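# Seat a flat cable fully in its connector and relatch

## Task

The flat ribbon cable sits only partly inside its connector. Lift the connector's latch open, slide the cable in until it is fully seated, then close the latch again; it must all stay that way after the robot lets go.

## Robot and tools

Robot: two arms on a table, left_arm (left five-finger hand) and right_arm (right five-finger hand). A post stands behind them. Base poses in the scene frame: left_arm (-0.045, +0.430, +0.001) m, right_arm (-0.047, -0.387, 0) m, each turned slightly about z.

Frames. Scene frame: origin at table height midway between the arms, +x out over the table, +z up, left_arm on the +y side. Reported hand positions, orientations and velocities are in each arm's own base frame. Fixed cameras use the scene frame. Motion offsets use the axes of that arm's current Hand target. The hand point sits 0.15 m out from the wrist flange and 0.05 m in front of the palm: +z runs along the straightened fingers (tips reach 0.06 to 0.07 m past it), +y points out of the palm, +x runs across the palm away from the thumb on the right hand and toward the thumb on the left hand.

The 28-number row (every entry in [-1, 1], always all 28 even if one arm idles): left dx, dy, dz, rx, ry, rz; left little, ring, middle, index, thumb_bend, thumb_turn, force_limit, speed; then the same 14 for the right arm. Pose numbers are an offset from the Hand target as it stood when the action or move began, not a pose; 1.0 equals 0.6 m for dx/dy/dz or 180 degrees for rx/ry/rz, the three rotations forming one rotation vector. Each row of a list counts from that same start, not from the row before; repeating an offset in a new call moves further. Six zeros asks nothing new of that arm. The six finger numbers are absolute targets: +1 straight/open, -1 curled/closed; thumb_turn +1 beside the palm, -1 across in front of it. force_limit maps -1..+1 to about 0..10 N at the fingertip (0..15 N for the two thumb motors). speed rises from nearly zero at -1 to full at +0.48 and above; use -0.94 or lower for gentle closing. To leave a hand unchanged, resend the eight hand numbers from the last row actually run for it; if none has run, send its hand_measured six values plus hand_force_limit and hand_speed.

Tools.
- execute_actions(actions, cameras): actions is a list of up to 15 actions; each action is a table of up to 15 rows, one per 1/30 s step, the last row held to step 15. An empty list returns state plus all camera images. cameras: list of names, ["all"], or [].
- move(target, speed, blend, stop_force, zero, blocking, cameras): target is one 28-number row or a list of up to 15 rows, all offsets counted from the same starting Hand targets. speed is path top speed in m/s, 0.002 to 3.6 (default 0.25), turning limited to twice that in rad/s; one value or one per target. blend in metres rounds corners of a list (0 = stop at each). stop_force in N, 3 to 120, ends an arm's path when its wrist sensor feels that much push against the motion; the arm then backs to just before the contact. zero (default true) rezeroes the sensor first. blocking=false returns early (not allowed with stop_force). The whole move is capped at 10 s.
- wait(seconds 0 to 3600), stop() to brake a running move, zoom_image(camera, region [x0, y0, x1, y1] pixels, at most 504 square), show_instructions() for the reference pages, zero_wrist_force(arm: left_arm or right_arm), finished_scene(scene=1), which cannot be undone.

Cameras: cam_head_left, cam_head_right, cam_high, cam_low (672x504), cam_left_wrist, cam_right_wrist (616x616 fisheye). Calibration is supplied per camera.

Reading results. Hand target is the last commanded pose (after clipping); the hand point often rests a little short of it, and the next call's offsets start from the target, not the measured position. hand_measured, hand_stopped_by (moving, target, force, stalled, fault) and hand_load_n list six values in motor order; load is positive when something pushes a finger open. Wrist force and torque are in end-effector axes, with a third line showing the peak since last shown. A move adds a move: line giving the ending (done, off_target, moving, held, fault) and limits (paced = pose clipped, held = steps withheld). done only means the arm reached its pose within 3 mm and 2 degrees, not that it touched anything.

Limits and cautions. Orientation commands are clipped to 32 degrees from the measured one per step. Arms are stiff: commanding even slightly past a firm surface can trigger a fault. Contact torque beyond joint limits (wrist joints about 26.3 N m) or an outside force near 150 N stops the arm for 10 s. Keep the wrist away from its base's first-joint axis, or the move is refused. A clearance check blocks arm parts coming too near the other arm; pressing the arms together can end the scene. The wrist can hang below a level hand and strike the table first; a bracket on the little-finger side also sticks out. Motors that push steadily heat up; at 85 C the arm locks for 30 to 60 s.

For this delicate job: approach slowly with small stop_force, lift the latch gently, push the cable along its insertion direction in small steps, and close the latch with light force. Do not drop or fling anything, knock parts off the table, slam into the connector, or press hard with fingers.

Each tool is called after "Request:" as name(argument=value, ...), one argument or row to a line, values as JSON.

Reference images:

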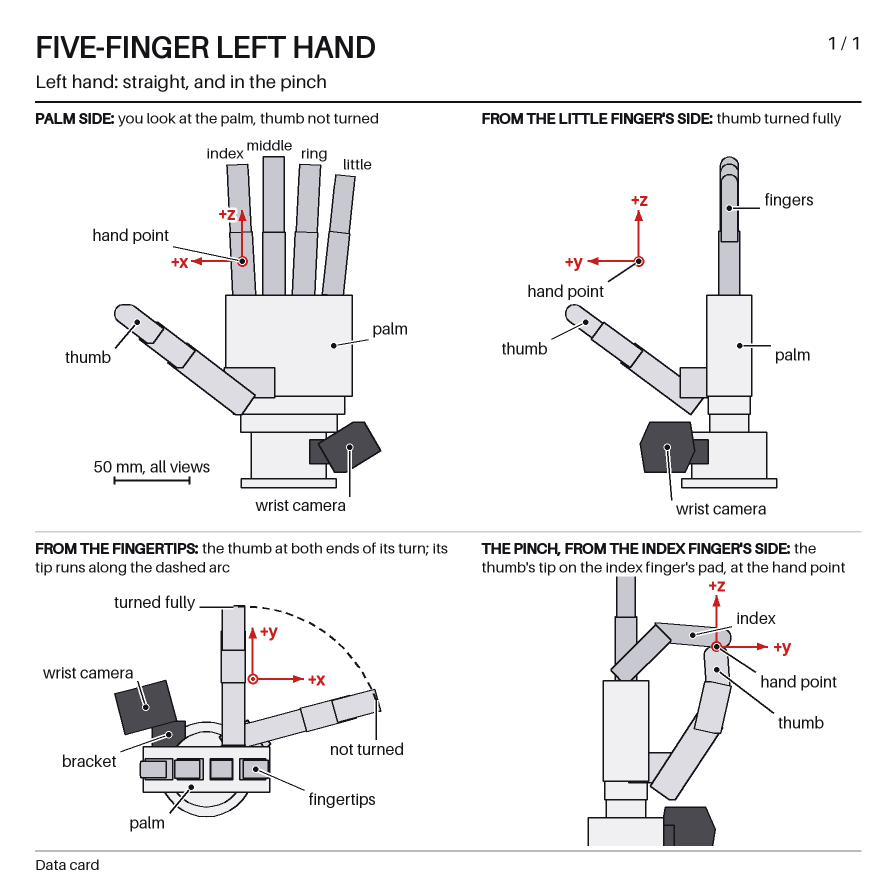

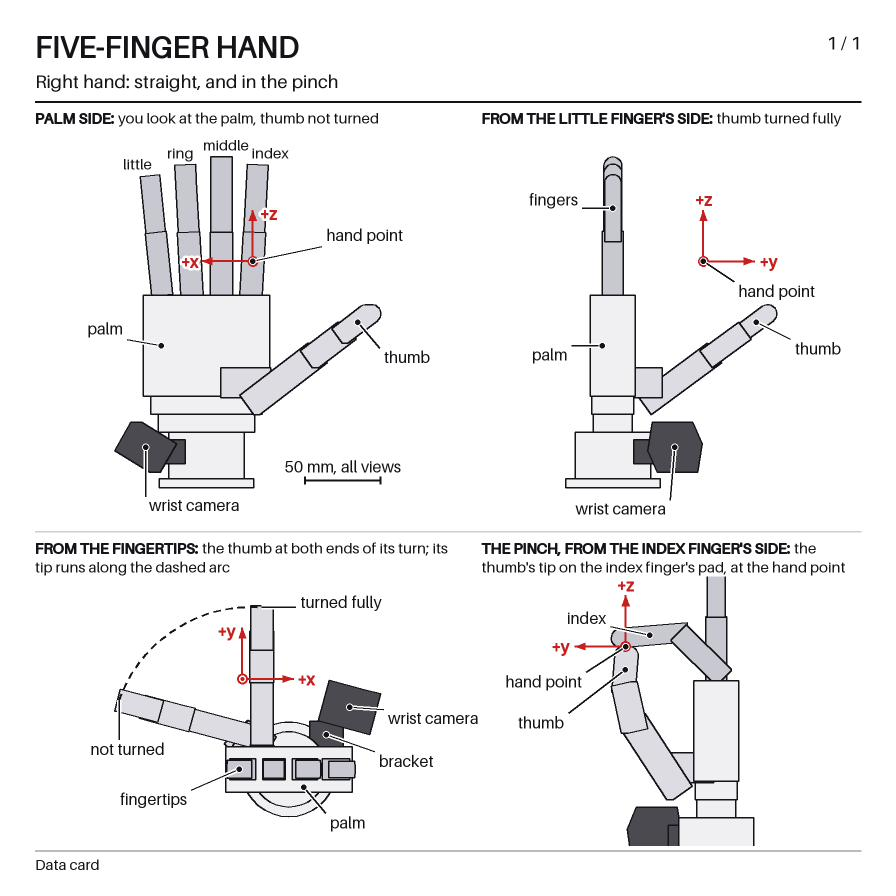

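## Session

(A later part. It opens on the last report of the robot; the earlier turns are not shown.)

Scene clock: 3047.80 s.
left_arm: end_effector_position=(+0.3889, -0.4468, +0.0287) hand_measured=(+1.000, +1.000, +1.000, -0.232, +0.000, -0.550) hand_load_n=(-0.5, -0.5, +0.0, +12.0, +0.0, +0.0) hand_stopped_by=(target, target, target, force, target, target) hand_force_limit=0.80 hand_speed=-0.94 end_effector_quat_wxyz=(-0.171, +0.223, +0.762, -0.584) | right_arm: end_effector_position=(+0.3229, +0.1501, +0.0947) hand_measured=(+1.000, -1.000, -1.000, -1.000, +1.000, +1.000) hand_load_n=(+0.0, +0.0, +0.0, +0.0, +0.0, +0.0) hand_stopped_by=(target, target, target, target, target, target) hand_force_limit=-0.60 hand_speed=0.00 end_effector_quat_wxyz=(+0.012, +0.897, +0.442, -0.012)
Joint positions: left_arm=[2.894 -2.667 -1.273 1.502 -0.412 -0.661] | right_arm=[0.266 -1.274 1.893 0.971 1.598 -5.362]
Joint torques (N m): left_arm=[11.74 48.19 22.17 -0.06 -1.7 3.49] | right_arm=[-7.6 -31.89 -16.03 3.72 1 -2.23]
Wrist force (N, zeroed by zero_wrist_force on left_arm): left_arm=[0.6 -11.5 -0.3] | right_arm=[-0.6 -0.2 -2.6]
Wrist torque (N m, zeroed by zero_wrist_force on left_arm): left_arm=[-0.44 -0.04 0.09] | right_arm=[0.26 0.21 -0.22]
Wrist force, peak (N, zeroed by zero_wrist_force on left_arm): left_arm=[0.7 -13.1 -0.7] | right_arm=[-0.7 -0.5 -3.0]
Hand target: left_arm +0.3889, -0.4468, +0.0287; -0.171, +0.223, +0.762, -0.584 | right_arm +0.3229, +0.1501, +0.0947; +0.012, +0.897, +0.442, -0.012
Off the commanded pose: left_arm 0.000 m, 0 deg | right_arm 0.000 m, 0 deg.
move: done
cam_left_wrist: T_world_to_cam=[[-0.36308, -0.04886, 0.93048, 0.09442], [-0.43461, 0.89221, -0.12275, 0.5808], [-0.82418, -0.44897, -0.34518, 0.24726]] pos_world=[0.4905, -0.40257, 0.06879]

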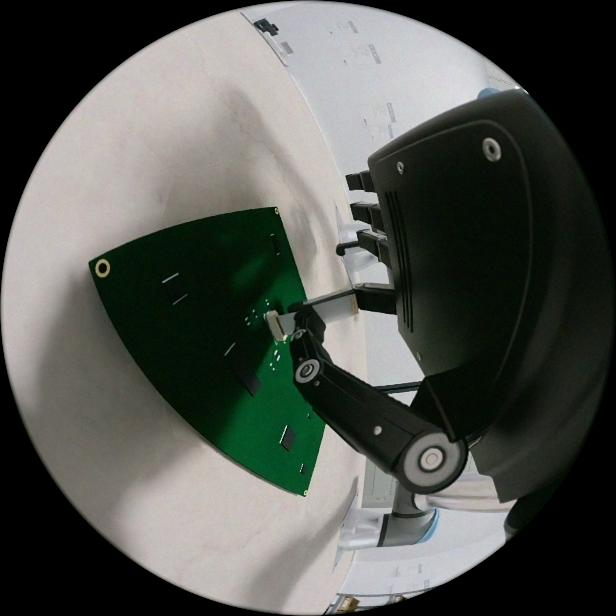

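Request:
move(
  target=[
    [0,0,0,0,0,0,1,1,1,0.15,0.0,-0.55,0.8,-0.7,0,0,0,0,0,0,1,-1,-1,-1,1,1,-0.6,0],
    [0,0,0,0,0,0,1,1,1,0.15,0.2,-0.55,0.8,-0.7,0,0,0,0,0,0,1,-1,-1,-1,1,1,-0.6,0],
    [0,-0.1047,-0.0281,0,0,0,1,1,1,0.15,0.2,-0.55,0.8,-0.7,0,0,0,0,0,0,1,-1,-1,-1,1,1,-0.6,0],
    [0,-0.1306,-0.1247,0,0,0,1,1,1,0.15,0.2,-0.55,0.8,-0.7,0,0,0,0,0,0,1,-1,-1,-1,1,1,-0.6,0],
  ],
  speed=[0.02,0.02,0.04,0.08],
  cameras=["cam_left_wrist","cam_right_wrist"],
)

Request:
zoom_image(
  camera="cam_right_wrist",
  region=[260, 30, 330, 100],
)

Request:
zoom_image(
  camera="cam_right_wrist",
  region=[278, 68, 308, 98],
)

Request:
zoom_image(
  camera="cam_left_wrist",
  region=[205, 268, 265, 328],
)

Scene clock: 3060.70 s.
left_arm: end_effector_position=(+0.4170, -0.4030, +0.1238) hand_measured=(+1.000, +1.000, +1.000, +0.150, +0.200, -0.550) hand_load_n=(+0.0, +0.0, +0.0, +0.0, +0.5, +0.0) hand_stopped_by=(target, target, target, target, target, target) hand_force_limit=0.80 hand_speed=-0.70 end_effector_quat_wxyz=(-0.171, +0.223, +0.762, -0.584) | right_arm: end_effector_position=(+0.3229, +0.1501, +0.0947) hand_measured=(+1.000, -1.000, -1.000, -1.000, +1.000, +1.000) hand_load_n=(+0.0, +0.0, +0.0, +0.0, +0.0, +0.0) hand_stopped_by=(target, target, target, target, target, target) hand_force_limit=-0.60 hand_speed=0.00 end_effector_quat_wxyz=(+0.012, +0.897, +0.442, -0.012)
Joint positions: left_arm=[2.977 -2.519 -1.3 1.277 -0.478 -0.545] | right_arm=[0.266 -1.274 1.893 0.971 1.598 -5.362]
Joint torques (N m): left_arm=[-3.62 44.67 22.78 -2.28 2.99 -2.07] | right_arm=[-7.66 -30.28 -15.5 3.78 1.15 -2.35]
Wrist force (N, zeroed by zero_wrist_force on left_arm): left_arm=[-0.1 0.4 0.4] | right_arm=[-0.9 -0.2 -2.9]
Wrist torque (N m, zeroed by zero_wrist_force on left_arm): left_arm=[-0.01 0.00 0.16] | right_arm=[0.28 0.26 -0.23]
Wrist force, peak (N, zeroed by zero_wrist_force on left_arm): left_arm=[0.7 -13.2 -0.4] | right_arm=[-0.7 -0.6 -3.1]
Hand target: left_arm +0.4169, -0.4030, +0.1237; -0.171, +0.223, +0.762, -0.584 | right_arm +0.3229, +0.1501, +0.0947; +0.012, +0.897, +0.442, -0.012
Off the commanded pose: left_arm 0.000 m, 0 deg | right_arm 0.000 m, 0 deg.
move: done
cam_left_wrist: T_world_to_cam=[[-0.36342, -0.04883, 0.93034, 0.01835], [-0.43455, 0.89222, -0.12292, 0.56557], [-0.82407, -0.44895, -0.34547, 0.32286]] pos_world=[0.5185, -0.35877, 0.16399]
cam_right_wrist: T_world_to_cam=[[0.9285, -0.36975, 0.03423, -0.24878], [-0.33178, -0.78469, 0.52363, 0.17976], [-0.16675, -0.49755, -0.85126, 0.32793]] pos_world=[0.34531, 0.21223, 0.19354]

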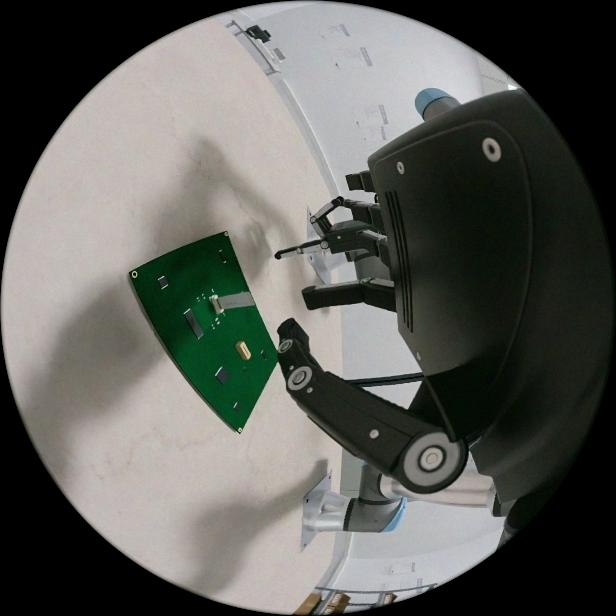

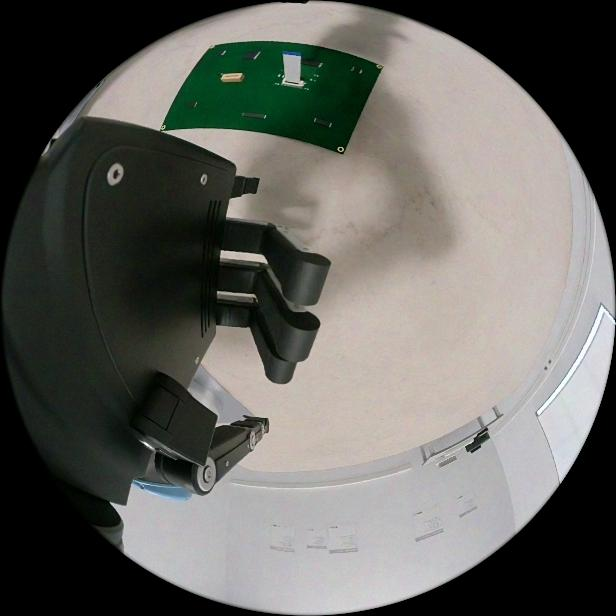

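Scaled by 7.200 from the camera's image (finer frame: 880x880).

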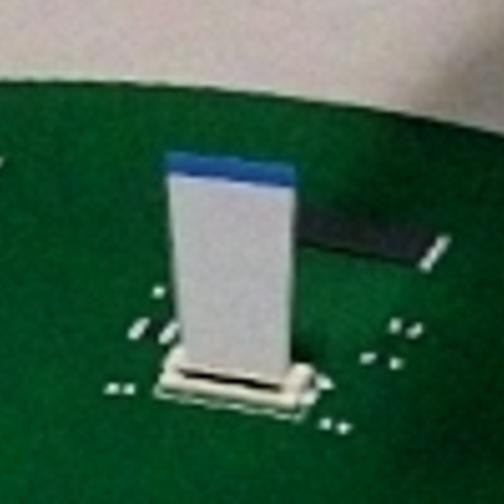

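Scaled by 16.800 from the camera's image (finer frame: 880x880).

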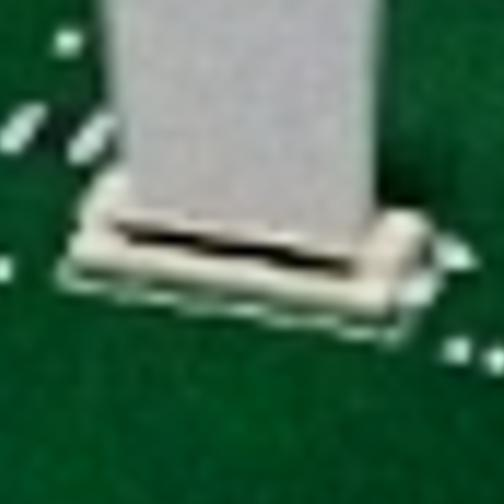

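Scaled by 8.400 from the camera's image (finer frame: 880x880).

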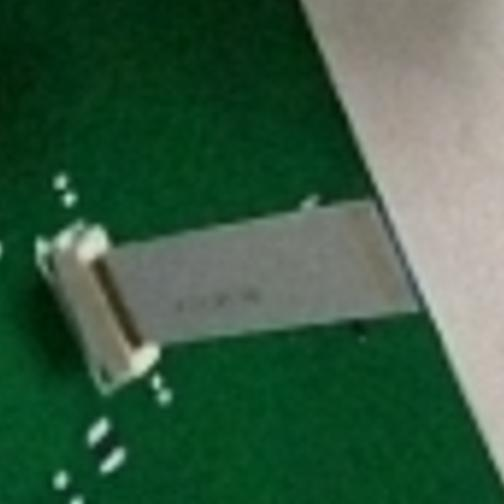

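Request:
zoom_image(
  camera="cam_right_wrist",
  region=[160, 30, 400, 160],
)

Request:
zoom_image(
  camera="cam_left_wrist",
  region=[120, 220, 290, 440],
)

Scaled by 2.100 from the camera's image (finer frame: 880x880).

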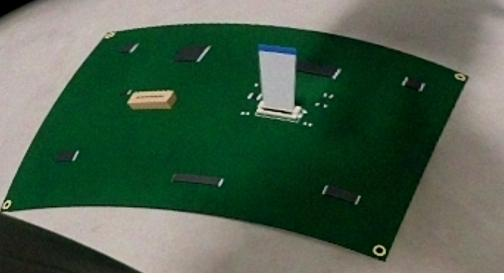

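Scaled by 2.291 from the camera's image (finer frame: 880x880).

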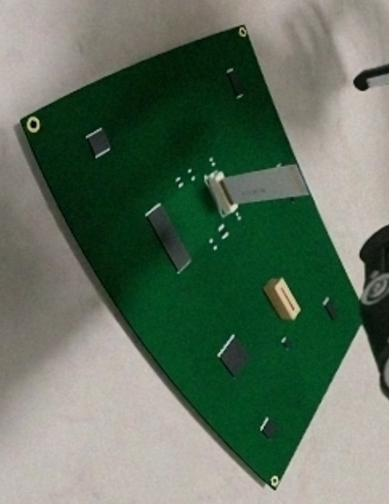

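Request:
zoom_image(
  camera="cam_left_wrist",
  region=[260, 190, 360, 290],
)

Request:
zoom_image(
  camera="cam_right_wrist",
  region=[220, 160, 280, 220],
)

Scaled by 5.040 from the camera's image (finer frame: 880x880).

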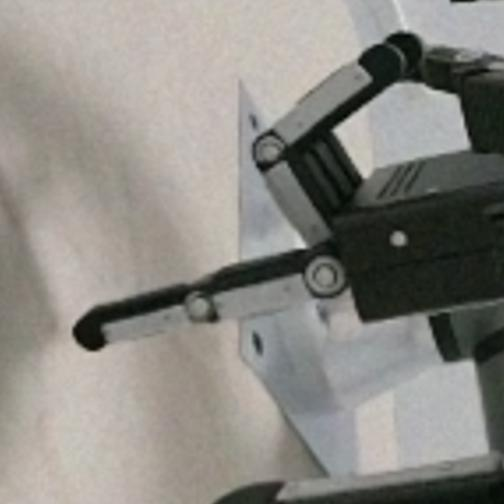

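Scaled by 8.400 from the camera's image (finer frame: 880x880).

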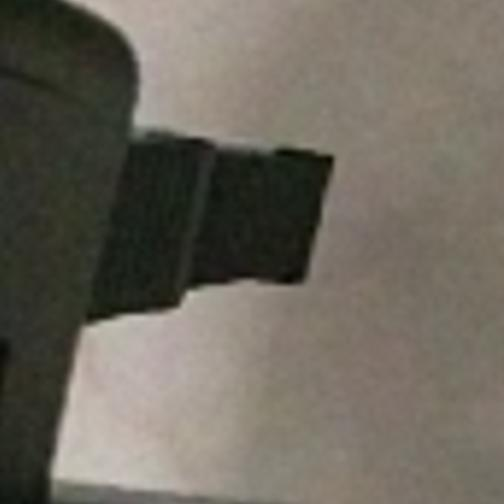

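Request:
move(
  target=[0.1142,-0.169,-0.1163,-0.1667,0,0,1,1,1,1,0.2,-0.55,0.8,-0.5,-0.1975,0.1028,-0.0842,0,0,0,1,-1,-1,-1,1,1,-0.6,0],
  speed=0.1,
)

Request:
move(
  target=[0,0,0,0.4904,-0.2652,-0.6418,1,1,1,1,1,1,0.8,-0.5,0,0,0,0,0,0,1,-1,-1,-1,1,1,-0.6,0],
  speed=0.25,
)

Request:
move(
  target=[0,0,0,0.1658,0.0815,-0.0218,1,1,1,1,1,1,0.8,-0.5,0,0,0,0,0,0,1,-1,-1,-1,1,1,-0.6,0],
  speed=0.2,
  cameras=["cam_left_wrist","cam_head_right","cam_high"],
)

Scene clock: 3185.50 s.
left_arm: end_effector_position=(+0.3814, -0.3315, +0.2398) hand_measured=(+1.000, +1.000, +1.000, +1.000, +0.200, -0.550) hand_load_n=(+0.0, +0.0, +0.0, +0.0, +0.0, +0.0) hand_stopped_by=(target, target, target, target, target, target) hand_force_limit=0.80 hand_speed=-0.50 end_effector_quat_wxyz=(-0.107, +0.259, +0.887, -0.367) | right_arm: end_effector_position=(+0.3002, +0.0202, +0.1497) hand_measured=(+1.000, -1.000, -1.000, -1.000, +1.000, +1.000) hand_load_n=(+0.0, +0.0, +0.5, +0.0, +0.0, +0.0) hand_stopped_by=(target, target, target, target, target, target) hand_force_limit=-0.60 hand_speed=0.00 end_effector_quat_wxyz=(+0.012, +0.897, +0.442, -0.012)
Joint positions: left_arm=[2.938 -2.144 -1.24 1.469 -0.85 -1.075] | right_arm=[-0.166 -1.542 2.047 1.072 1.604 -5.794]
Joint torques (N m): left_arm=[11.83 42.04 4.84 -3.94 1.87 2.92] | right_arm=[-2.41 -5.65 -25.31 0.7 -0.66 1.7]
Wrist force (N, zeroed by zero_wrist_force on left_arm): left_arm=[-0.1 0.1 0.6] | right_arm=[-0.7 -0.4 -2.5]
Wrist torque (N m, zeroed by zero_wrist_force on left_arm): left_arm=[-0.04 -0.07 0.02] | right_arm=[0.25 0.29 -0.19]
Wrist force, peak (N, zeroed by zero_wrist_force on left_arm): left_arm=[-0.4 1.4 0.3] | right_arm=[-1.1 -0.3 -3.0]
Hand target: left_arm +0.3814, -0.3314, +0.2398; -0.107, +0.259, +0.887, -0.367 | right_arm +0.3003, +0.0202, +0.1497; +0.012, +0.897, +0.442, -0.012
Off the commanded pose: left_arm 0.000 m, 0 deg | right_arm 0.000 m, 0 deg.
move: done

Scene clock: 3191.37 s.
left_arm: end_effector_position=(+0.3814, -0.3315, +0.2398) hand_measured=(+1.000, +1.000, +1.000, +1.000, +1.000, +1.000) hand_load_n=(+0.0, +0.0, +0.0, +0.0, +0.0, +0.0) hand_stopped_by=(target, target, target, target, target, target) hand_force_limit=0.80 hand_speed=-0.50 end_effector_quat_wxyz=(+0.171, +0.762, -0.224, +0.583) | right_arm: end_effector_position=(+0.3003, +0.0202, +0.1497) hand_measured=(+1.000, -1.000, -1.000, -1.000, +1.000, +1.000) hand_load_n=(+0.0, +0.0, +0.5, +0.0, +0.0, +0.0) hand_stopped_by=(target, target, target, target, target, target) hand_force_limit=-0.60 hand_speed=0.00 end_effector_quat_wxyz=(+0.012, +0.897, +0.442, -0.012)
Joint positions: left_arm=[3.081 -1.354 -2.342 3.395 -1.08 -4.566] | right_arm=[-0.166 -1.542 2.047 1.072 1.604 -5.795]
Joint torques (N m): left_arm=[-3.76 0.99 30.91 0.33 -2.13 -1.93] | right_arm=[-9.04 -5.21 -24.92 0.67 -1 -2.55]
Wrist force (N, zeroed by zero_wrist_force on left_arm): left_arm=[-1.0 -0.4 -0.2] | right_arm=[-0.8 -0.7 -2.9]
Wrist torque (N m, zeroed by zero_wrist_force on left_arm): left_arm=[0.02 0.12 -0.01] | right_arm=[0.22 0.31 -0.21]
Wrist force, peak (N, zeroed by zero_wrist_force on left_arm): left_arm=[-1.5 0.9 0.5] | right_arm=[-1.0 -0.5 -3.1]
Hand target: left_arm +0.3814, -0.3314, +0.2398; +0.171, +0.762, -0.224, +0.583 | right_arm +0.3003, +0.0202, +0.1497; +0.012, +0.897, +0.442, -0.012
Off the commanded pose: left_arm 0.000 m, 0 deg | right_arm 0.000 m, 0 deg.
move: done

Scene clock: 3193.33 s.
left_arm: end_effector_position=(+0.3814, -0.3315, +0.2399) hand_measured=(+1.000, +1.000, +1.000, +1.000, +1.000, +1.000) hand_load_n=(+0.0, +0.0, +0.0, +0.0, +0.0, +0.0) hand_stopped_by=(target, target, target, target, target, target) hand_force_limit=0.80 hand_speed=-0.50 end_effector_quat_wxyz=(+0.016, +0.708, -0.017, +0.706) | right_arm: end_effector_position=(+0.3003, +0.0202, +0.1497) hand_measured=(+1.000, -1.000, -1.000, -1.000, +1.000, +1.000) hand_load_n=(+0.0, +0.0, +0.0, +0.0, +0.0, +0.0) hand_stopped_by=(target, target, target, target, target, target) hand_force_limit=-0.60 hand_speed=0.00 end_effector_quat_wxyz=(+0.012, +0.897, +0.442, -0.012)
Joint positions: left_arm=[2.522 -1.532 -2.397 3.925 -2.143 -4.712] | right_arm=[-0.166 -1.542 2.047 1.072 1.604 -5.795]
Joint torques (N m): left_arm=[-6.25 10.82 4.94 2.71 -2.38 -2.81] | right_arm=[-8.12 -5.91 -23.71 0.86 -0.79 -2.41]
Wrist force (N, zeroed by zero_wrist_force on left_arm): left_arm=[-0.8 -0.2 -0.1] | right_arm=[-0.8 -0.6 -2.8]
Wrist torque (N m, zeroed by zero_wrist_force on left_arm): left_arm=[0.05 0.06 0.08] | right_arm=[0.23 0.31 -0.20]
Wrist force, peak (N, zeroed by zero_wrist_force on left_arm): left_arm=[-1.2 -0.8 0.1] | right_arm=[-0.8 -0.4 -3.2]
Hand target: left_arm +0.3814, -0.3314, +0.2398; +0.016, +0.708, -0.017, +0.706 | right_arm +0.3003, +0.0202, +0.1497; +0.012, +0.897, +0.442, -0.012
Off the commanded pose: left_arm 0.000 m, 0 deg | right_arm 0.000 m, 0 deg.
move: done
cam_left_wrist: T_world_to_cam=[[0.03357, 0.95886, 0.28188, 0.23912], [-0.47742, -0.23239, 0.84739, -0.08846], [0.87803, -0.16302, 0.44998, -0.37943]] pos_world=[0.28289, -0.31169, 0.1783]
Images, in order (width x height): cam_head_right 672x504, cam_high 672x504, cam_left_wrist 616x616.

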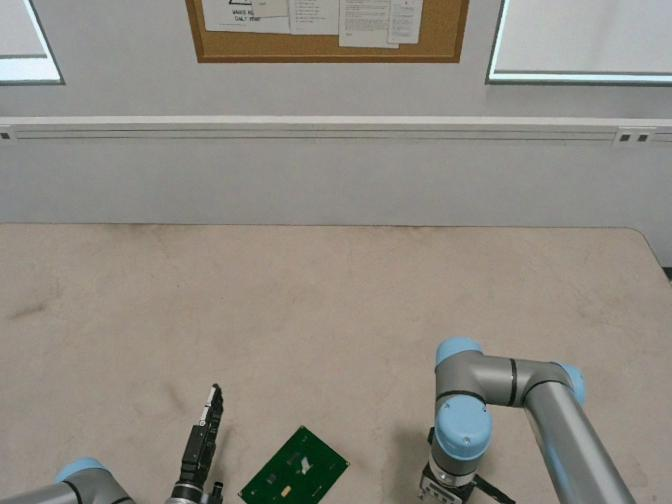

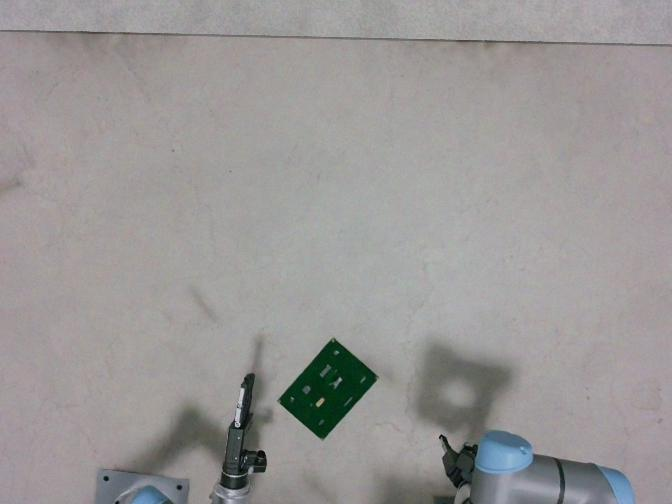

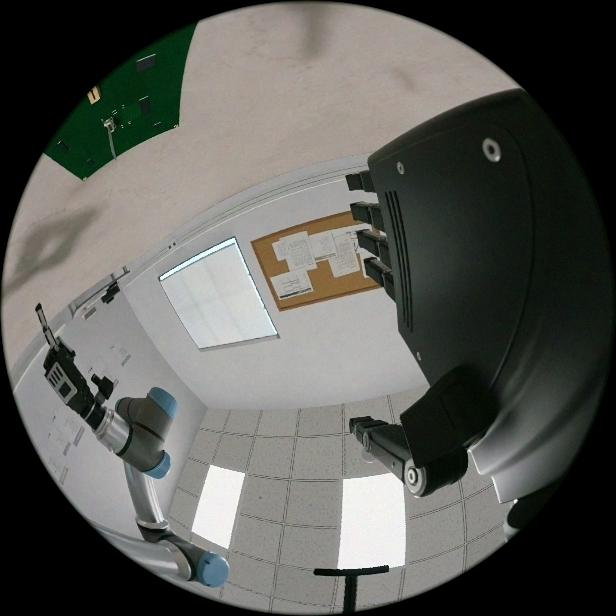

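Request:
move(
  target=[
    [-0.2247,0.0787,0.0657,0,0,0,1,1,1,1,1,1,0.8,-0.5,0,0,0,0,0,0,1,-1,-1,-1,1,1,-0.6,0],
    [-0.2247,0.2367,0.0712,0,0,0,1,1,1,1,1,1,0.8,-0.5,0,0,0,0,0,0,1,-1,-1,-1,1,1,-0.6,0],
  ],
  speed=[0.08,0.04],
  stop_force=5,
  cameras=["cam_left_wrist","cam_right_wrist"],
)

Scene clock: 3205.70 s.
left_arm: end_effector_position=(+0.4170, -0.4750, +0.1046) hand_measured=(+1.000, +1.000, +1.000, +1.000, +1.000, +1.000) hand_load_n=(+0.0, +0.0, +0.0, +0.5, +0.0, +0.0) hand_stopped_by=(target, target, target, target, target, target) hand_force_limit=0.80 hand_speed=-0.50 end_effector_quat_wxyz=(+0.016, +0.708, -0.017, +0.706) | right_arm: end_effector_position=(+0.3003, +0.0202, +0.1497) hand_measured=(+1.000, -1.000, -1.000, -1.000, +1.000, +1.000) hand_load_n=(+0.0, +0.0, +0.0, +0.0, +0.0, +0.0) hand_stopped_by=(target, target, target, target, target, target) hand_force_limit=-0.60 hand_speed=0.00 end_effector_quat_wxyz=(+0.012, +0.897, +0.442, -0.012)
Joint positions: left_arm=[2.279 -2.145 -2.073 4.214 -2.386 -4.713] | right_arm=[-0.166 -1.542 2.047 1.072 1.604 -5.795]
Joint torques (N m): left_arm=[12.34 47.67 -0.57 2.62 2.31 -1.65] | right_arm=[-8.36 -4.92 -22.48 1.08 -0.64 -2.49]
Wrist force (N, zeroed by zero_wrist_force on left_arm): left_arm=[-1.8 -0.8 -0.1] | right_arm=[-0.8 -0.5 -2.9]
Wrist torque (N m, zeroed by zero_wrist_force on left_arm): left_arm=[0.00 0.24 0.18] | right_arm=[0.25 0.31 -0.20]
Wrist force, peak (N, zeroed by zero_wrist_force on left_arm): left_arm=[-1.8 -1.2 -0.2] | right_arm=[-0.9 -0.4 -3.2]
Hand target: left_arm +0.4170, -0.4750, +0.1046; +0.016, +0.708, -0.017, +0.706 | right_arm +0.3003, +0.0202, +0.1497; +0.012, +0.897, +0.442, -0.012
Off the commanded pose: left_arm 0.000 m, 0 deg | right_arm 0.000 m, 0 deg.
move: done
cam_left_wrist: T_world_to_cam=[[0.0335, 0.95889, 0.28181, 0.41376], [-0.4774, -0.23236, 0.84741, 0.00973], [0.87805, -0.16292, 0.44999, -0.37322]] pos_world=[0.31849, -0.4553, 0.0431]
cam_right_wrist: T_world_to_cam=[[0.9285, -0.36975, 0.03423, -0.27771], [-0.33178, -0.78469, 0.52363, 0.04153], [-0.16675, -0.49755, -0.85126, 0.30634]] pos_world=[0.32271, 0.08233, 0.24854]

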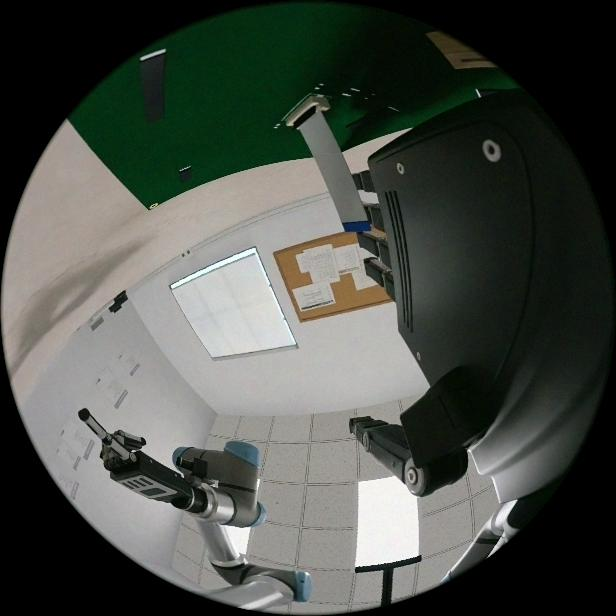

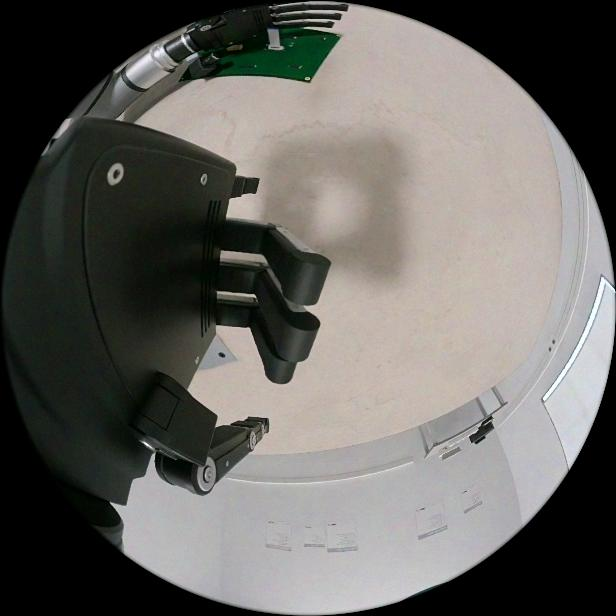

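Request:
zoom_image(
  camera="cam_left_wrist",
  region=[275, 85, 345, 155],
)

Request:
zoom_image(
  camera="cam_left_wrist",
  region=[282, 90, 336, 144],
)

Scaled by 7.200 from the camera's image (finer frame: 880x880).

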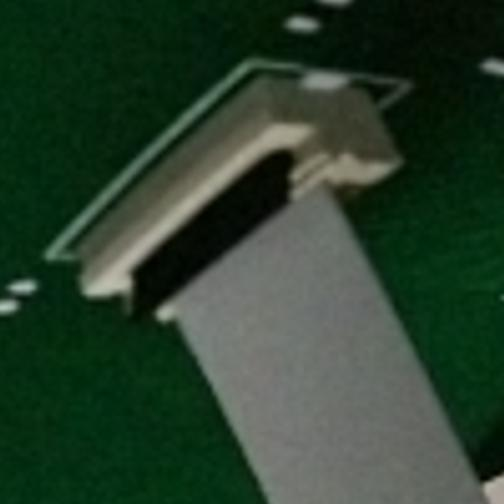

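Scaled by 9.333 from the camera's image (finer frame: 880x880).

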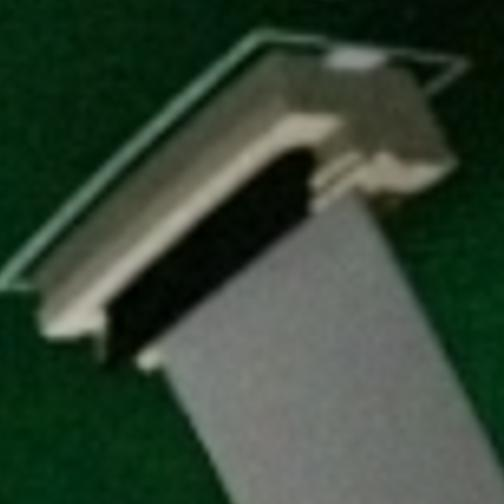

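Request:
move(
  target=[0,0,-0.1,0,0,0,1,1,1,1,1,1,0.8,-0.5,0,0,0,0,0,0,1,-1,-1,-1,1,1,-0.6,0],
  speed=0.06,
  cameras=["cam_left_wrist"],
)

Request:
zoom_image(
  camera="cam_left_wrist",
  region=[270, 130, 340, 200],
)

Scene clock: 3295.40 s.
left_arm: end_effector_position=(+0.3571, -0.4722, +0.1048) hand_measured=(+1.000, +1.000, +1.000, +1.000, +1.000, +1.000) hand_load_n=(+0.0, +0.0, +0.0, +0.0, +0.0, +0.0) hand_stopped_by=(target, target, target, target, target, target) hand_force_limit=0.80 hand_speed=-0.50 end_effector_quat_wxyz=(+0.016, +0.708, -0.017, +0.706) | right_arm: end_effector_position=(+0.3003, +0.0202, +0.1497) hand_measured=(+1.000, -1.000, -1.000, -1.000, +1.000, +1.000) hand_load_n=(+0.0, +0.0, +0.0, +0.0, +0.0, +0.0) hand_stopped_by=(target, target, target, target, target, target) hand_force_limit=-0.60 hand_speed=0.00 end_effector_quat_wxyz=(+0.012, +0.897, +0.442, -0.012)
Joint positions: left_arm=[2.166 -2.115 -2.139 4.25 -2.5 -4.714] | right_arm=[-0.166 -1.542 2.047 1.072 1.604 -5.795]
Joint torques (N m): left_arm=[10.87 25.37 22.88 -0.35 2.43 -1.91] | right_arm=[-8.67 -4.78 -23.7 0.93 -0.69 -2.24]
Wrist force (N, zeroed by zero_wrist_force on left_arm): left_arm=[-1.2 -0.9 -0.3] | right_arm=[-0.9 -0.3 -2.6]
Wrist torque (N m, zeroed by zero_wrist_force on left_arm): left_arm=[-0.04 0.12 0.27] | right_arm=[0.27 0.32 -0.20]
Wrist force, peak (N, zeroed by zero_wrist_force on left_arm): left_arm=[-1.5 -1.3 -0.9] | right_arm=[-0.8 -0.7 -3.3]
Hand target: left_arm +0.3571, -0.4722, +0.1047; +0.016, +0.708, -0.017, +0.706 | right_arm +0.3003, +0.0202, +0.1497; +0.012, +0.897, +0.442, -0.012
Off the commanded pose: left_arm 0.000 m, 0 deg | right_arm 0.000 m, 0 deg.
move: done
cam_left_wrist: T_world_to_cam=[[0.03355, 0.95891, 0.28173, 0.41293], [-0.4774, -0.23228, 0.84743, -0.01837], [0.87805, -0.16292, 0.44999, -0.32016]] pos_world=[0.25849, -0.45239, 0.0433]

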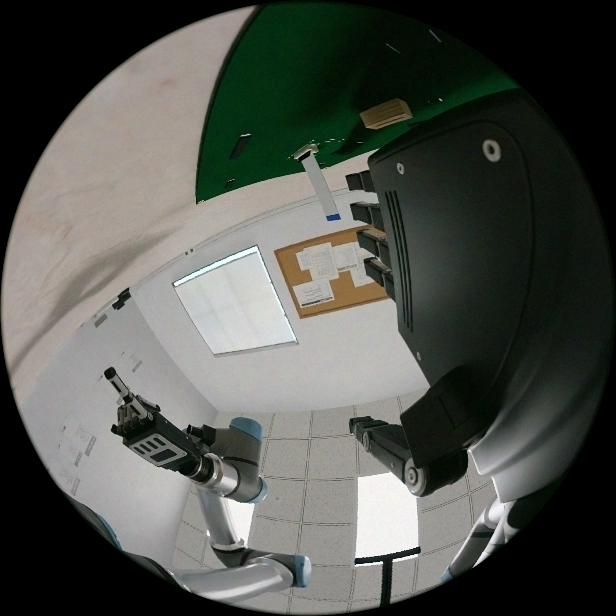

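Scaled by 7.200 from the camera's image (finer frame: 880x880).

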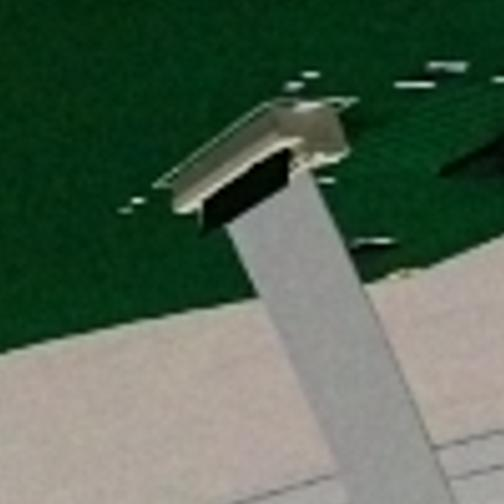

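Request:
zoom_image(
  camera="cam_left_wrist",
  region=[290, 138, 322, 170],
)

Scaled by 15.750 from the camera's image (finer frame: 880x880).

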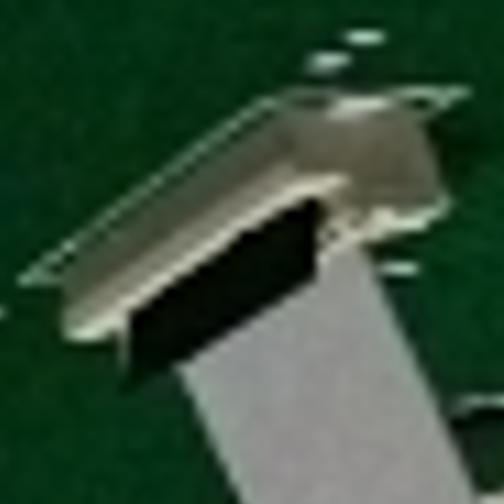

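Request:
move(
  target=[
    [0,0,0,0,0,0,1,1,1,1,1,1,0.8,-0.5,0.3585,-0.104,-0.0127,0,0,0,1,-1,-1,-1,1,1,-0.6,0],
    [0,0,0,0,0,0,1,1,1,1,1,1,0.8,-0.5,0.3612,-0.1048,0.0702,0,0,0,1,-1,-1,-1,1,1,-0.6,0],
  ],
  speed=[0.1,0.05],
  blend=0.01,
  cameras=["cam_left_wrist","cam_right_wrist"],
)

Request:
zoom_image(
  camera="cam_left_wrist",
  region=[270, 130, 340, 200],
)

Request:
zoom_image(
  camera="cam_right_wrist",
  region=[230, 110, 310, 190],
)

Scene clock: 3328.40 s.
left_arm: end_effector_position=(+0.3571, -0.4722, +0.1047) hand_measured=(+1.000, +1.000, +1.000, +1.000, +1.000, +1.000) hand_load_n=(+0.0, +0.0, +0.0, +0.0, +0.0, +0.0) hand_stopped_by=(target, target, target, target, target, target) hand_force_limit=0.80 hand_speed=-0.50 end_effector_quat_wxyz=(+0.016, +0.708, -0.017, +0.706) | right_arm: end_effector_position=(+0.3817, +0.2289, +0.0998) hand_measured=(+1.000, -1.000, -1.000, -1.000, +1.000, +1.000) hand_load_n=(+0.0, +0.0, +0.0, +0.0, +0.0, +0.0) hand_stopped_by=(target, target, target, target, target, target) hand_force_limit=-0.60 hand_speed=0.00 end_effector_quat_wxyz=(+0.012, +0.897, +0.442, -0.013)
Joint positions: left_arm=[2.166 -2.115 -2.139 4.25 -2.5 -4.714] | right_arm=[0.406 -1.077 1.585 1.087 1.595 -5.223]
Joint torques (N m): left_arm=[12.82 27.4 22.12 -0.37 -0.68 2.62] | right_arm=[-11.77 -49.68 -23.12 3.79 1.28 -2.65]
Wrist force (N, zeroed by zero_wrist_force on left_arm): left_arm=[-1.2 -1.1 -0.3] | right_arm=[-0.7 -1.1 -2.6]
Wrist torque (N m, zeroed by zero_wrist_force on left_arm): left_arm=[-0.06 0.12 0.27] | right_arm=[0.12 0.26 -0.08]
Wrist force, peak (N, zeroed by zero_wrist_force on left_arm): left_arm=[-1.6 -1.4 -0.5] | right_arm=[-1.8 -0.1 -2.9]
Hand target: left_arm +0.3571, -0.4722, +0.1047; +0.016, +0.708, -0.017, +0.706 | right_arm +0.3818, +0.2290, +0.0999; +0.012, +0.897, +0.442, -0.012
Off the commanded pose: left_arm 0.000 m, 0 deg | right_arm 0.000 m, 0 deg.
move: done
cam_left_wrist: T_world_to_cam=[[0.0335, 0.95889, 0.28181, 0.41305], [-0.4774, -0.23236, 0.84741, -0.0183], [0.87805, -0.16292, 0.44999, -0.32022]] pos_world=[0.25859, -0.45249, 0.0432]
cam_right_wrist: T_world_to_cam=[[0.92851, -0.36976, 0.03385, -0.27433], [-0.33156, -0.78463, 0.52386, 0.25833], [-0.16714, -0.49763, -0.85113, 0.38135]] pos_world=[0.40411, 0.29103, 0.19854]

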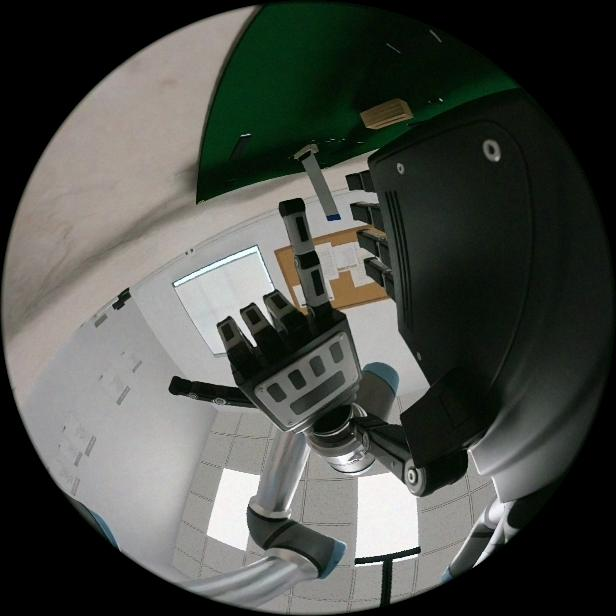

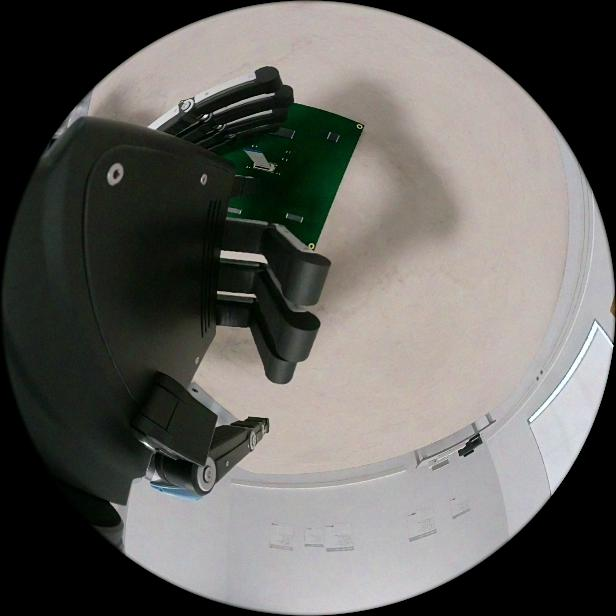

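Scaled by 7.200 from the camera's image (finer frame: 880x880).

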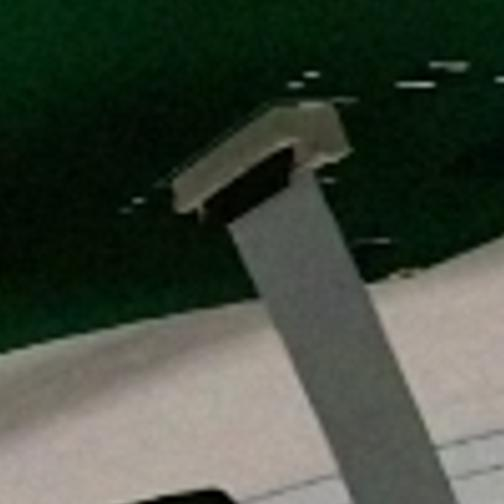

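Scaled by 6.300 from the camera's image (finer frame: 880x880).

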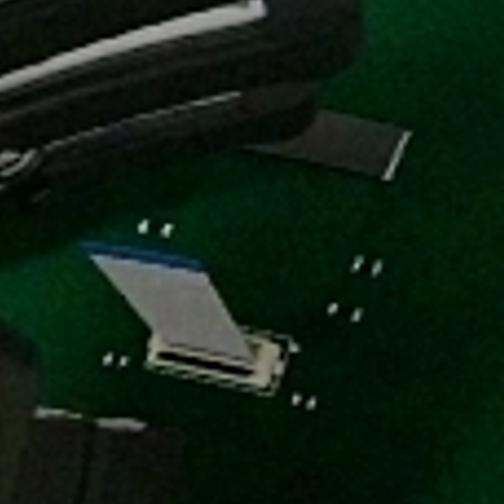

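Request:
move(
  target=[0,0,0,0,0,0,1,1,1,1,1,1,0.8,-0.5,0.02,0,0.0194,0,0,0,1,-1,-1,-1,1,1,-0.6,0],
  speed=0.03,
  stop_force=3,
  cameras=["cam_left_wrist","cam_right_wrist"],
)

Request:
zoom_image(
  camera="cam_left_wrist",
  region=[270, 130, 340, 200],
)

Request:
zoom_image(
  camera="cam_right_wrist",
  region=[230, 110, 310, 190],
)

Scene clock: 3355.50 s.
left_arm: end_effector_position=(+0.3571, -0.4722, +0.1047) hand_measured=(+1.000, +1.000, +1.000, +1.000, +1.000, +1.000) hand_load_n=(+0.0, +0.0, +0.5, +0.0, +0.0, +0.0) hand_stopped_by=(target, target, target, target, target, target) hand_force_limit=0.80 hand_speed=-0.50 end_effector_quat_wxyz=(+0.016, +0.708, -0.017, +0.706) | right_arm: end_effector_position=(+0.3889, +0.2381, +0.0879) hand_measured=(+1.000, -1.000, -1.000, -1.000, +1.000, +1.000) hand_load_n=(+0.0, +0.0, +0.0, +0.0, +0.0, +0.0) hand_stopped_by=(target, target, target, target, target, target) hand_force_limit=-0.60 hand_speed=0.00 end_effector_quat_wxyz=(+0.012, +0.897, +0.442, -0.012)
Joint positions: left_arm=[2.166 -2.115 -2.139 4.25 -2.5 -4.714] | right_arm=[0.418 -1.039 1.558 1.075 1.595 -5.21]
Joint torques (N m): left_arm=[11.38 27.75 22.01 -0.31 0.79 1.9] | right_arm=[-8.83 -51.7 -4.62 3.99 0.09 -2.62]
Wrist force (N, zeroed by zero_wrist_force on left_arm): left_arm=[-1.3 -1.2 -0.4] | right_arm=[-1.0 -0.6 -2.5]
Wrist torque (N m, zeroed by zero_wrist_force on left_arm): left_arm=[-0.08 0.16 0.26] | right_arm=[0.17 0.30 -0.22]
Wrist force, peak (N, zeroed by zero_wrist_force on left_arm): left_arm=[-1.5 -1.4 -0.5] | right_arm=[-1.0 -0.8 -2.9]
Hand target: left_arm +0.3571, -0.4722, +0.1047; +0.016, +0.708, -0.017, +0.706 | right_arm +0.3889, +0.2381, +0.0879; +0.012, +0.897, +0.442, -0.012
Off the commanded pose: left_arm 0.000 m, 0 deg | right_arm 0.000 m, 0 deg.
move: done
cam_left_wrist: T_world_to_cam=[[0.0335, 0.95889, 0.28181, 0.41305], [-0.4774, -0.23236, 0.84741, -0.0183], [0.87805, -0.16292, 0.44999, -0.32022]] pos_world=[0.25859, -0.45249, 0.0432]
cam_right_wrist: T_world_to_cam=[[0.9285, -0.36975, 0.03423, -0.27738], [-0.33178, -0.78469, 0.52363, 0.27436], [-0.16675, -0.49755, -0.85126, 0.37686]] pos_world=[0.41141, 0.30023, 0.18664]

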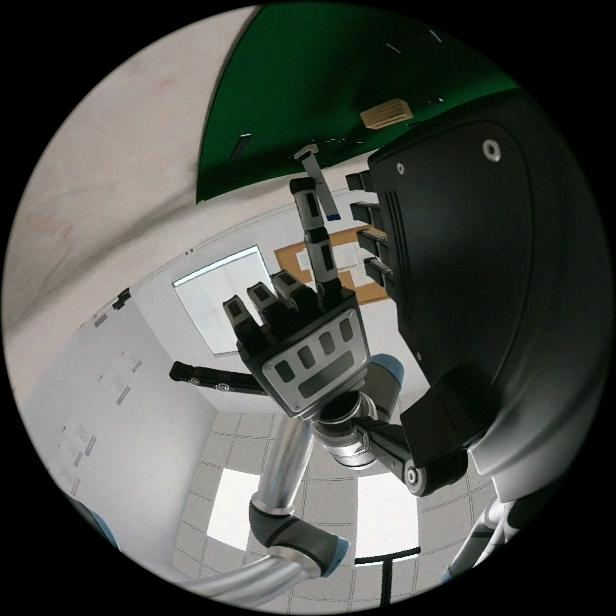

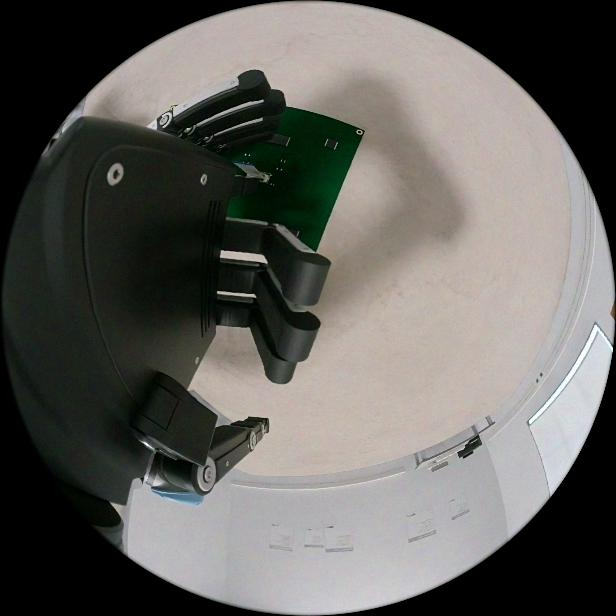

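Scaled by 7.200 from the camera's image (finer frame: 880x880).

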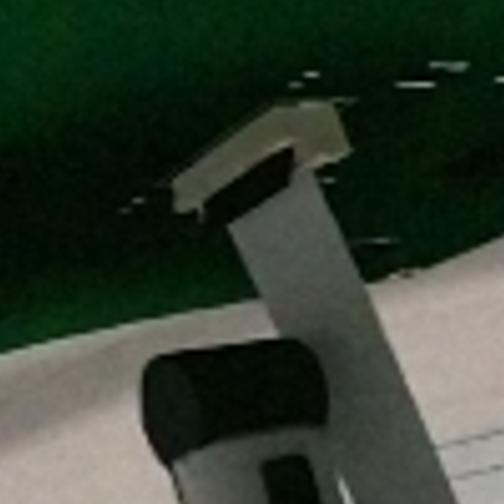

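Scaled by 6.300 from the camera's image (finer frame: 880x880).

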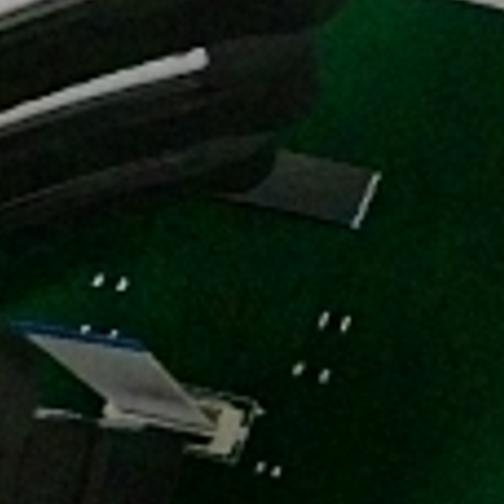

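Request:
zoom_image(
  camera="cam_right_wrist",
  region=[230, 160, 275, 205],
)

Request:
zoom_image(
  camera="cam_left_wrist",
  region=[280, 135, 335, 190],
)

Scaled by 11.200 from the camera's image (finer frame: 880x880).

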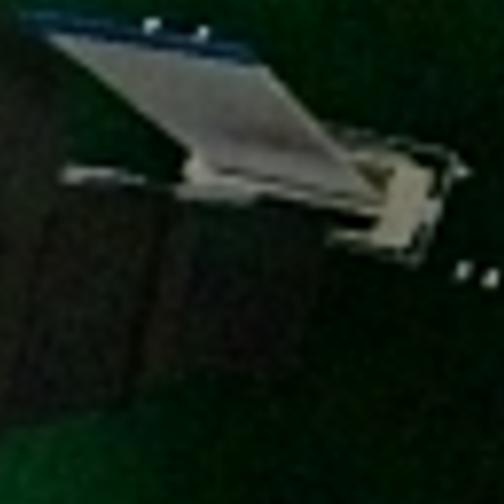

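Scaled by 9.164 from the camera's image (finer frame: 880x880).

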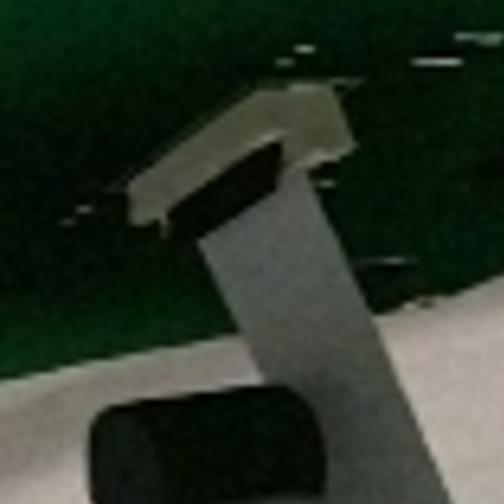

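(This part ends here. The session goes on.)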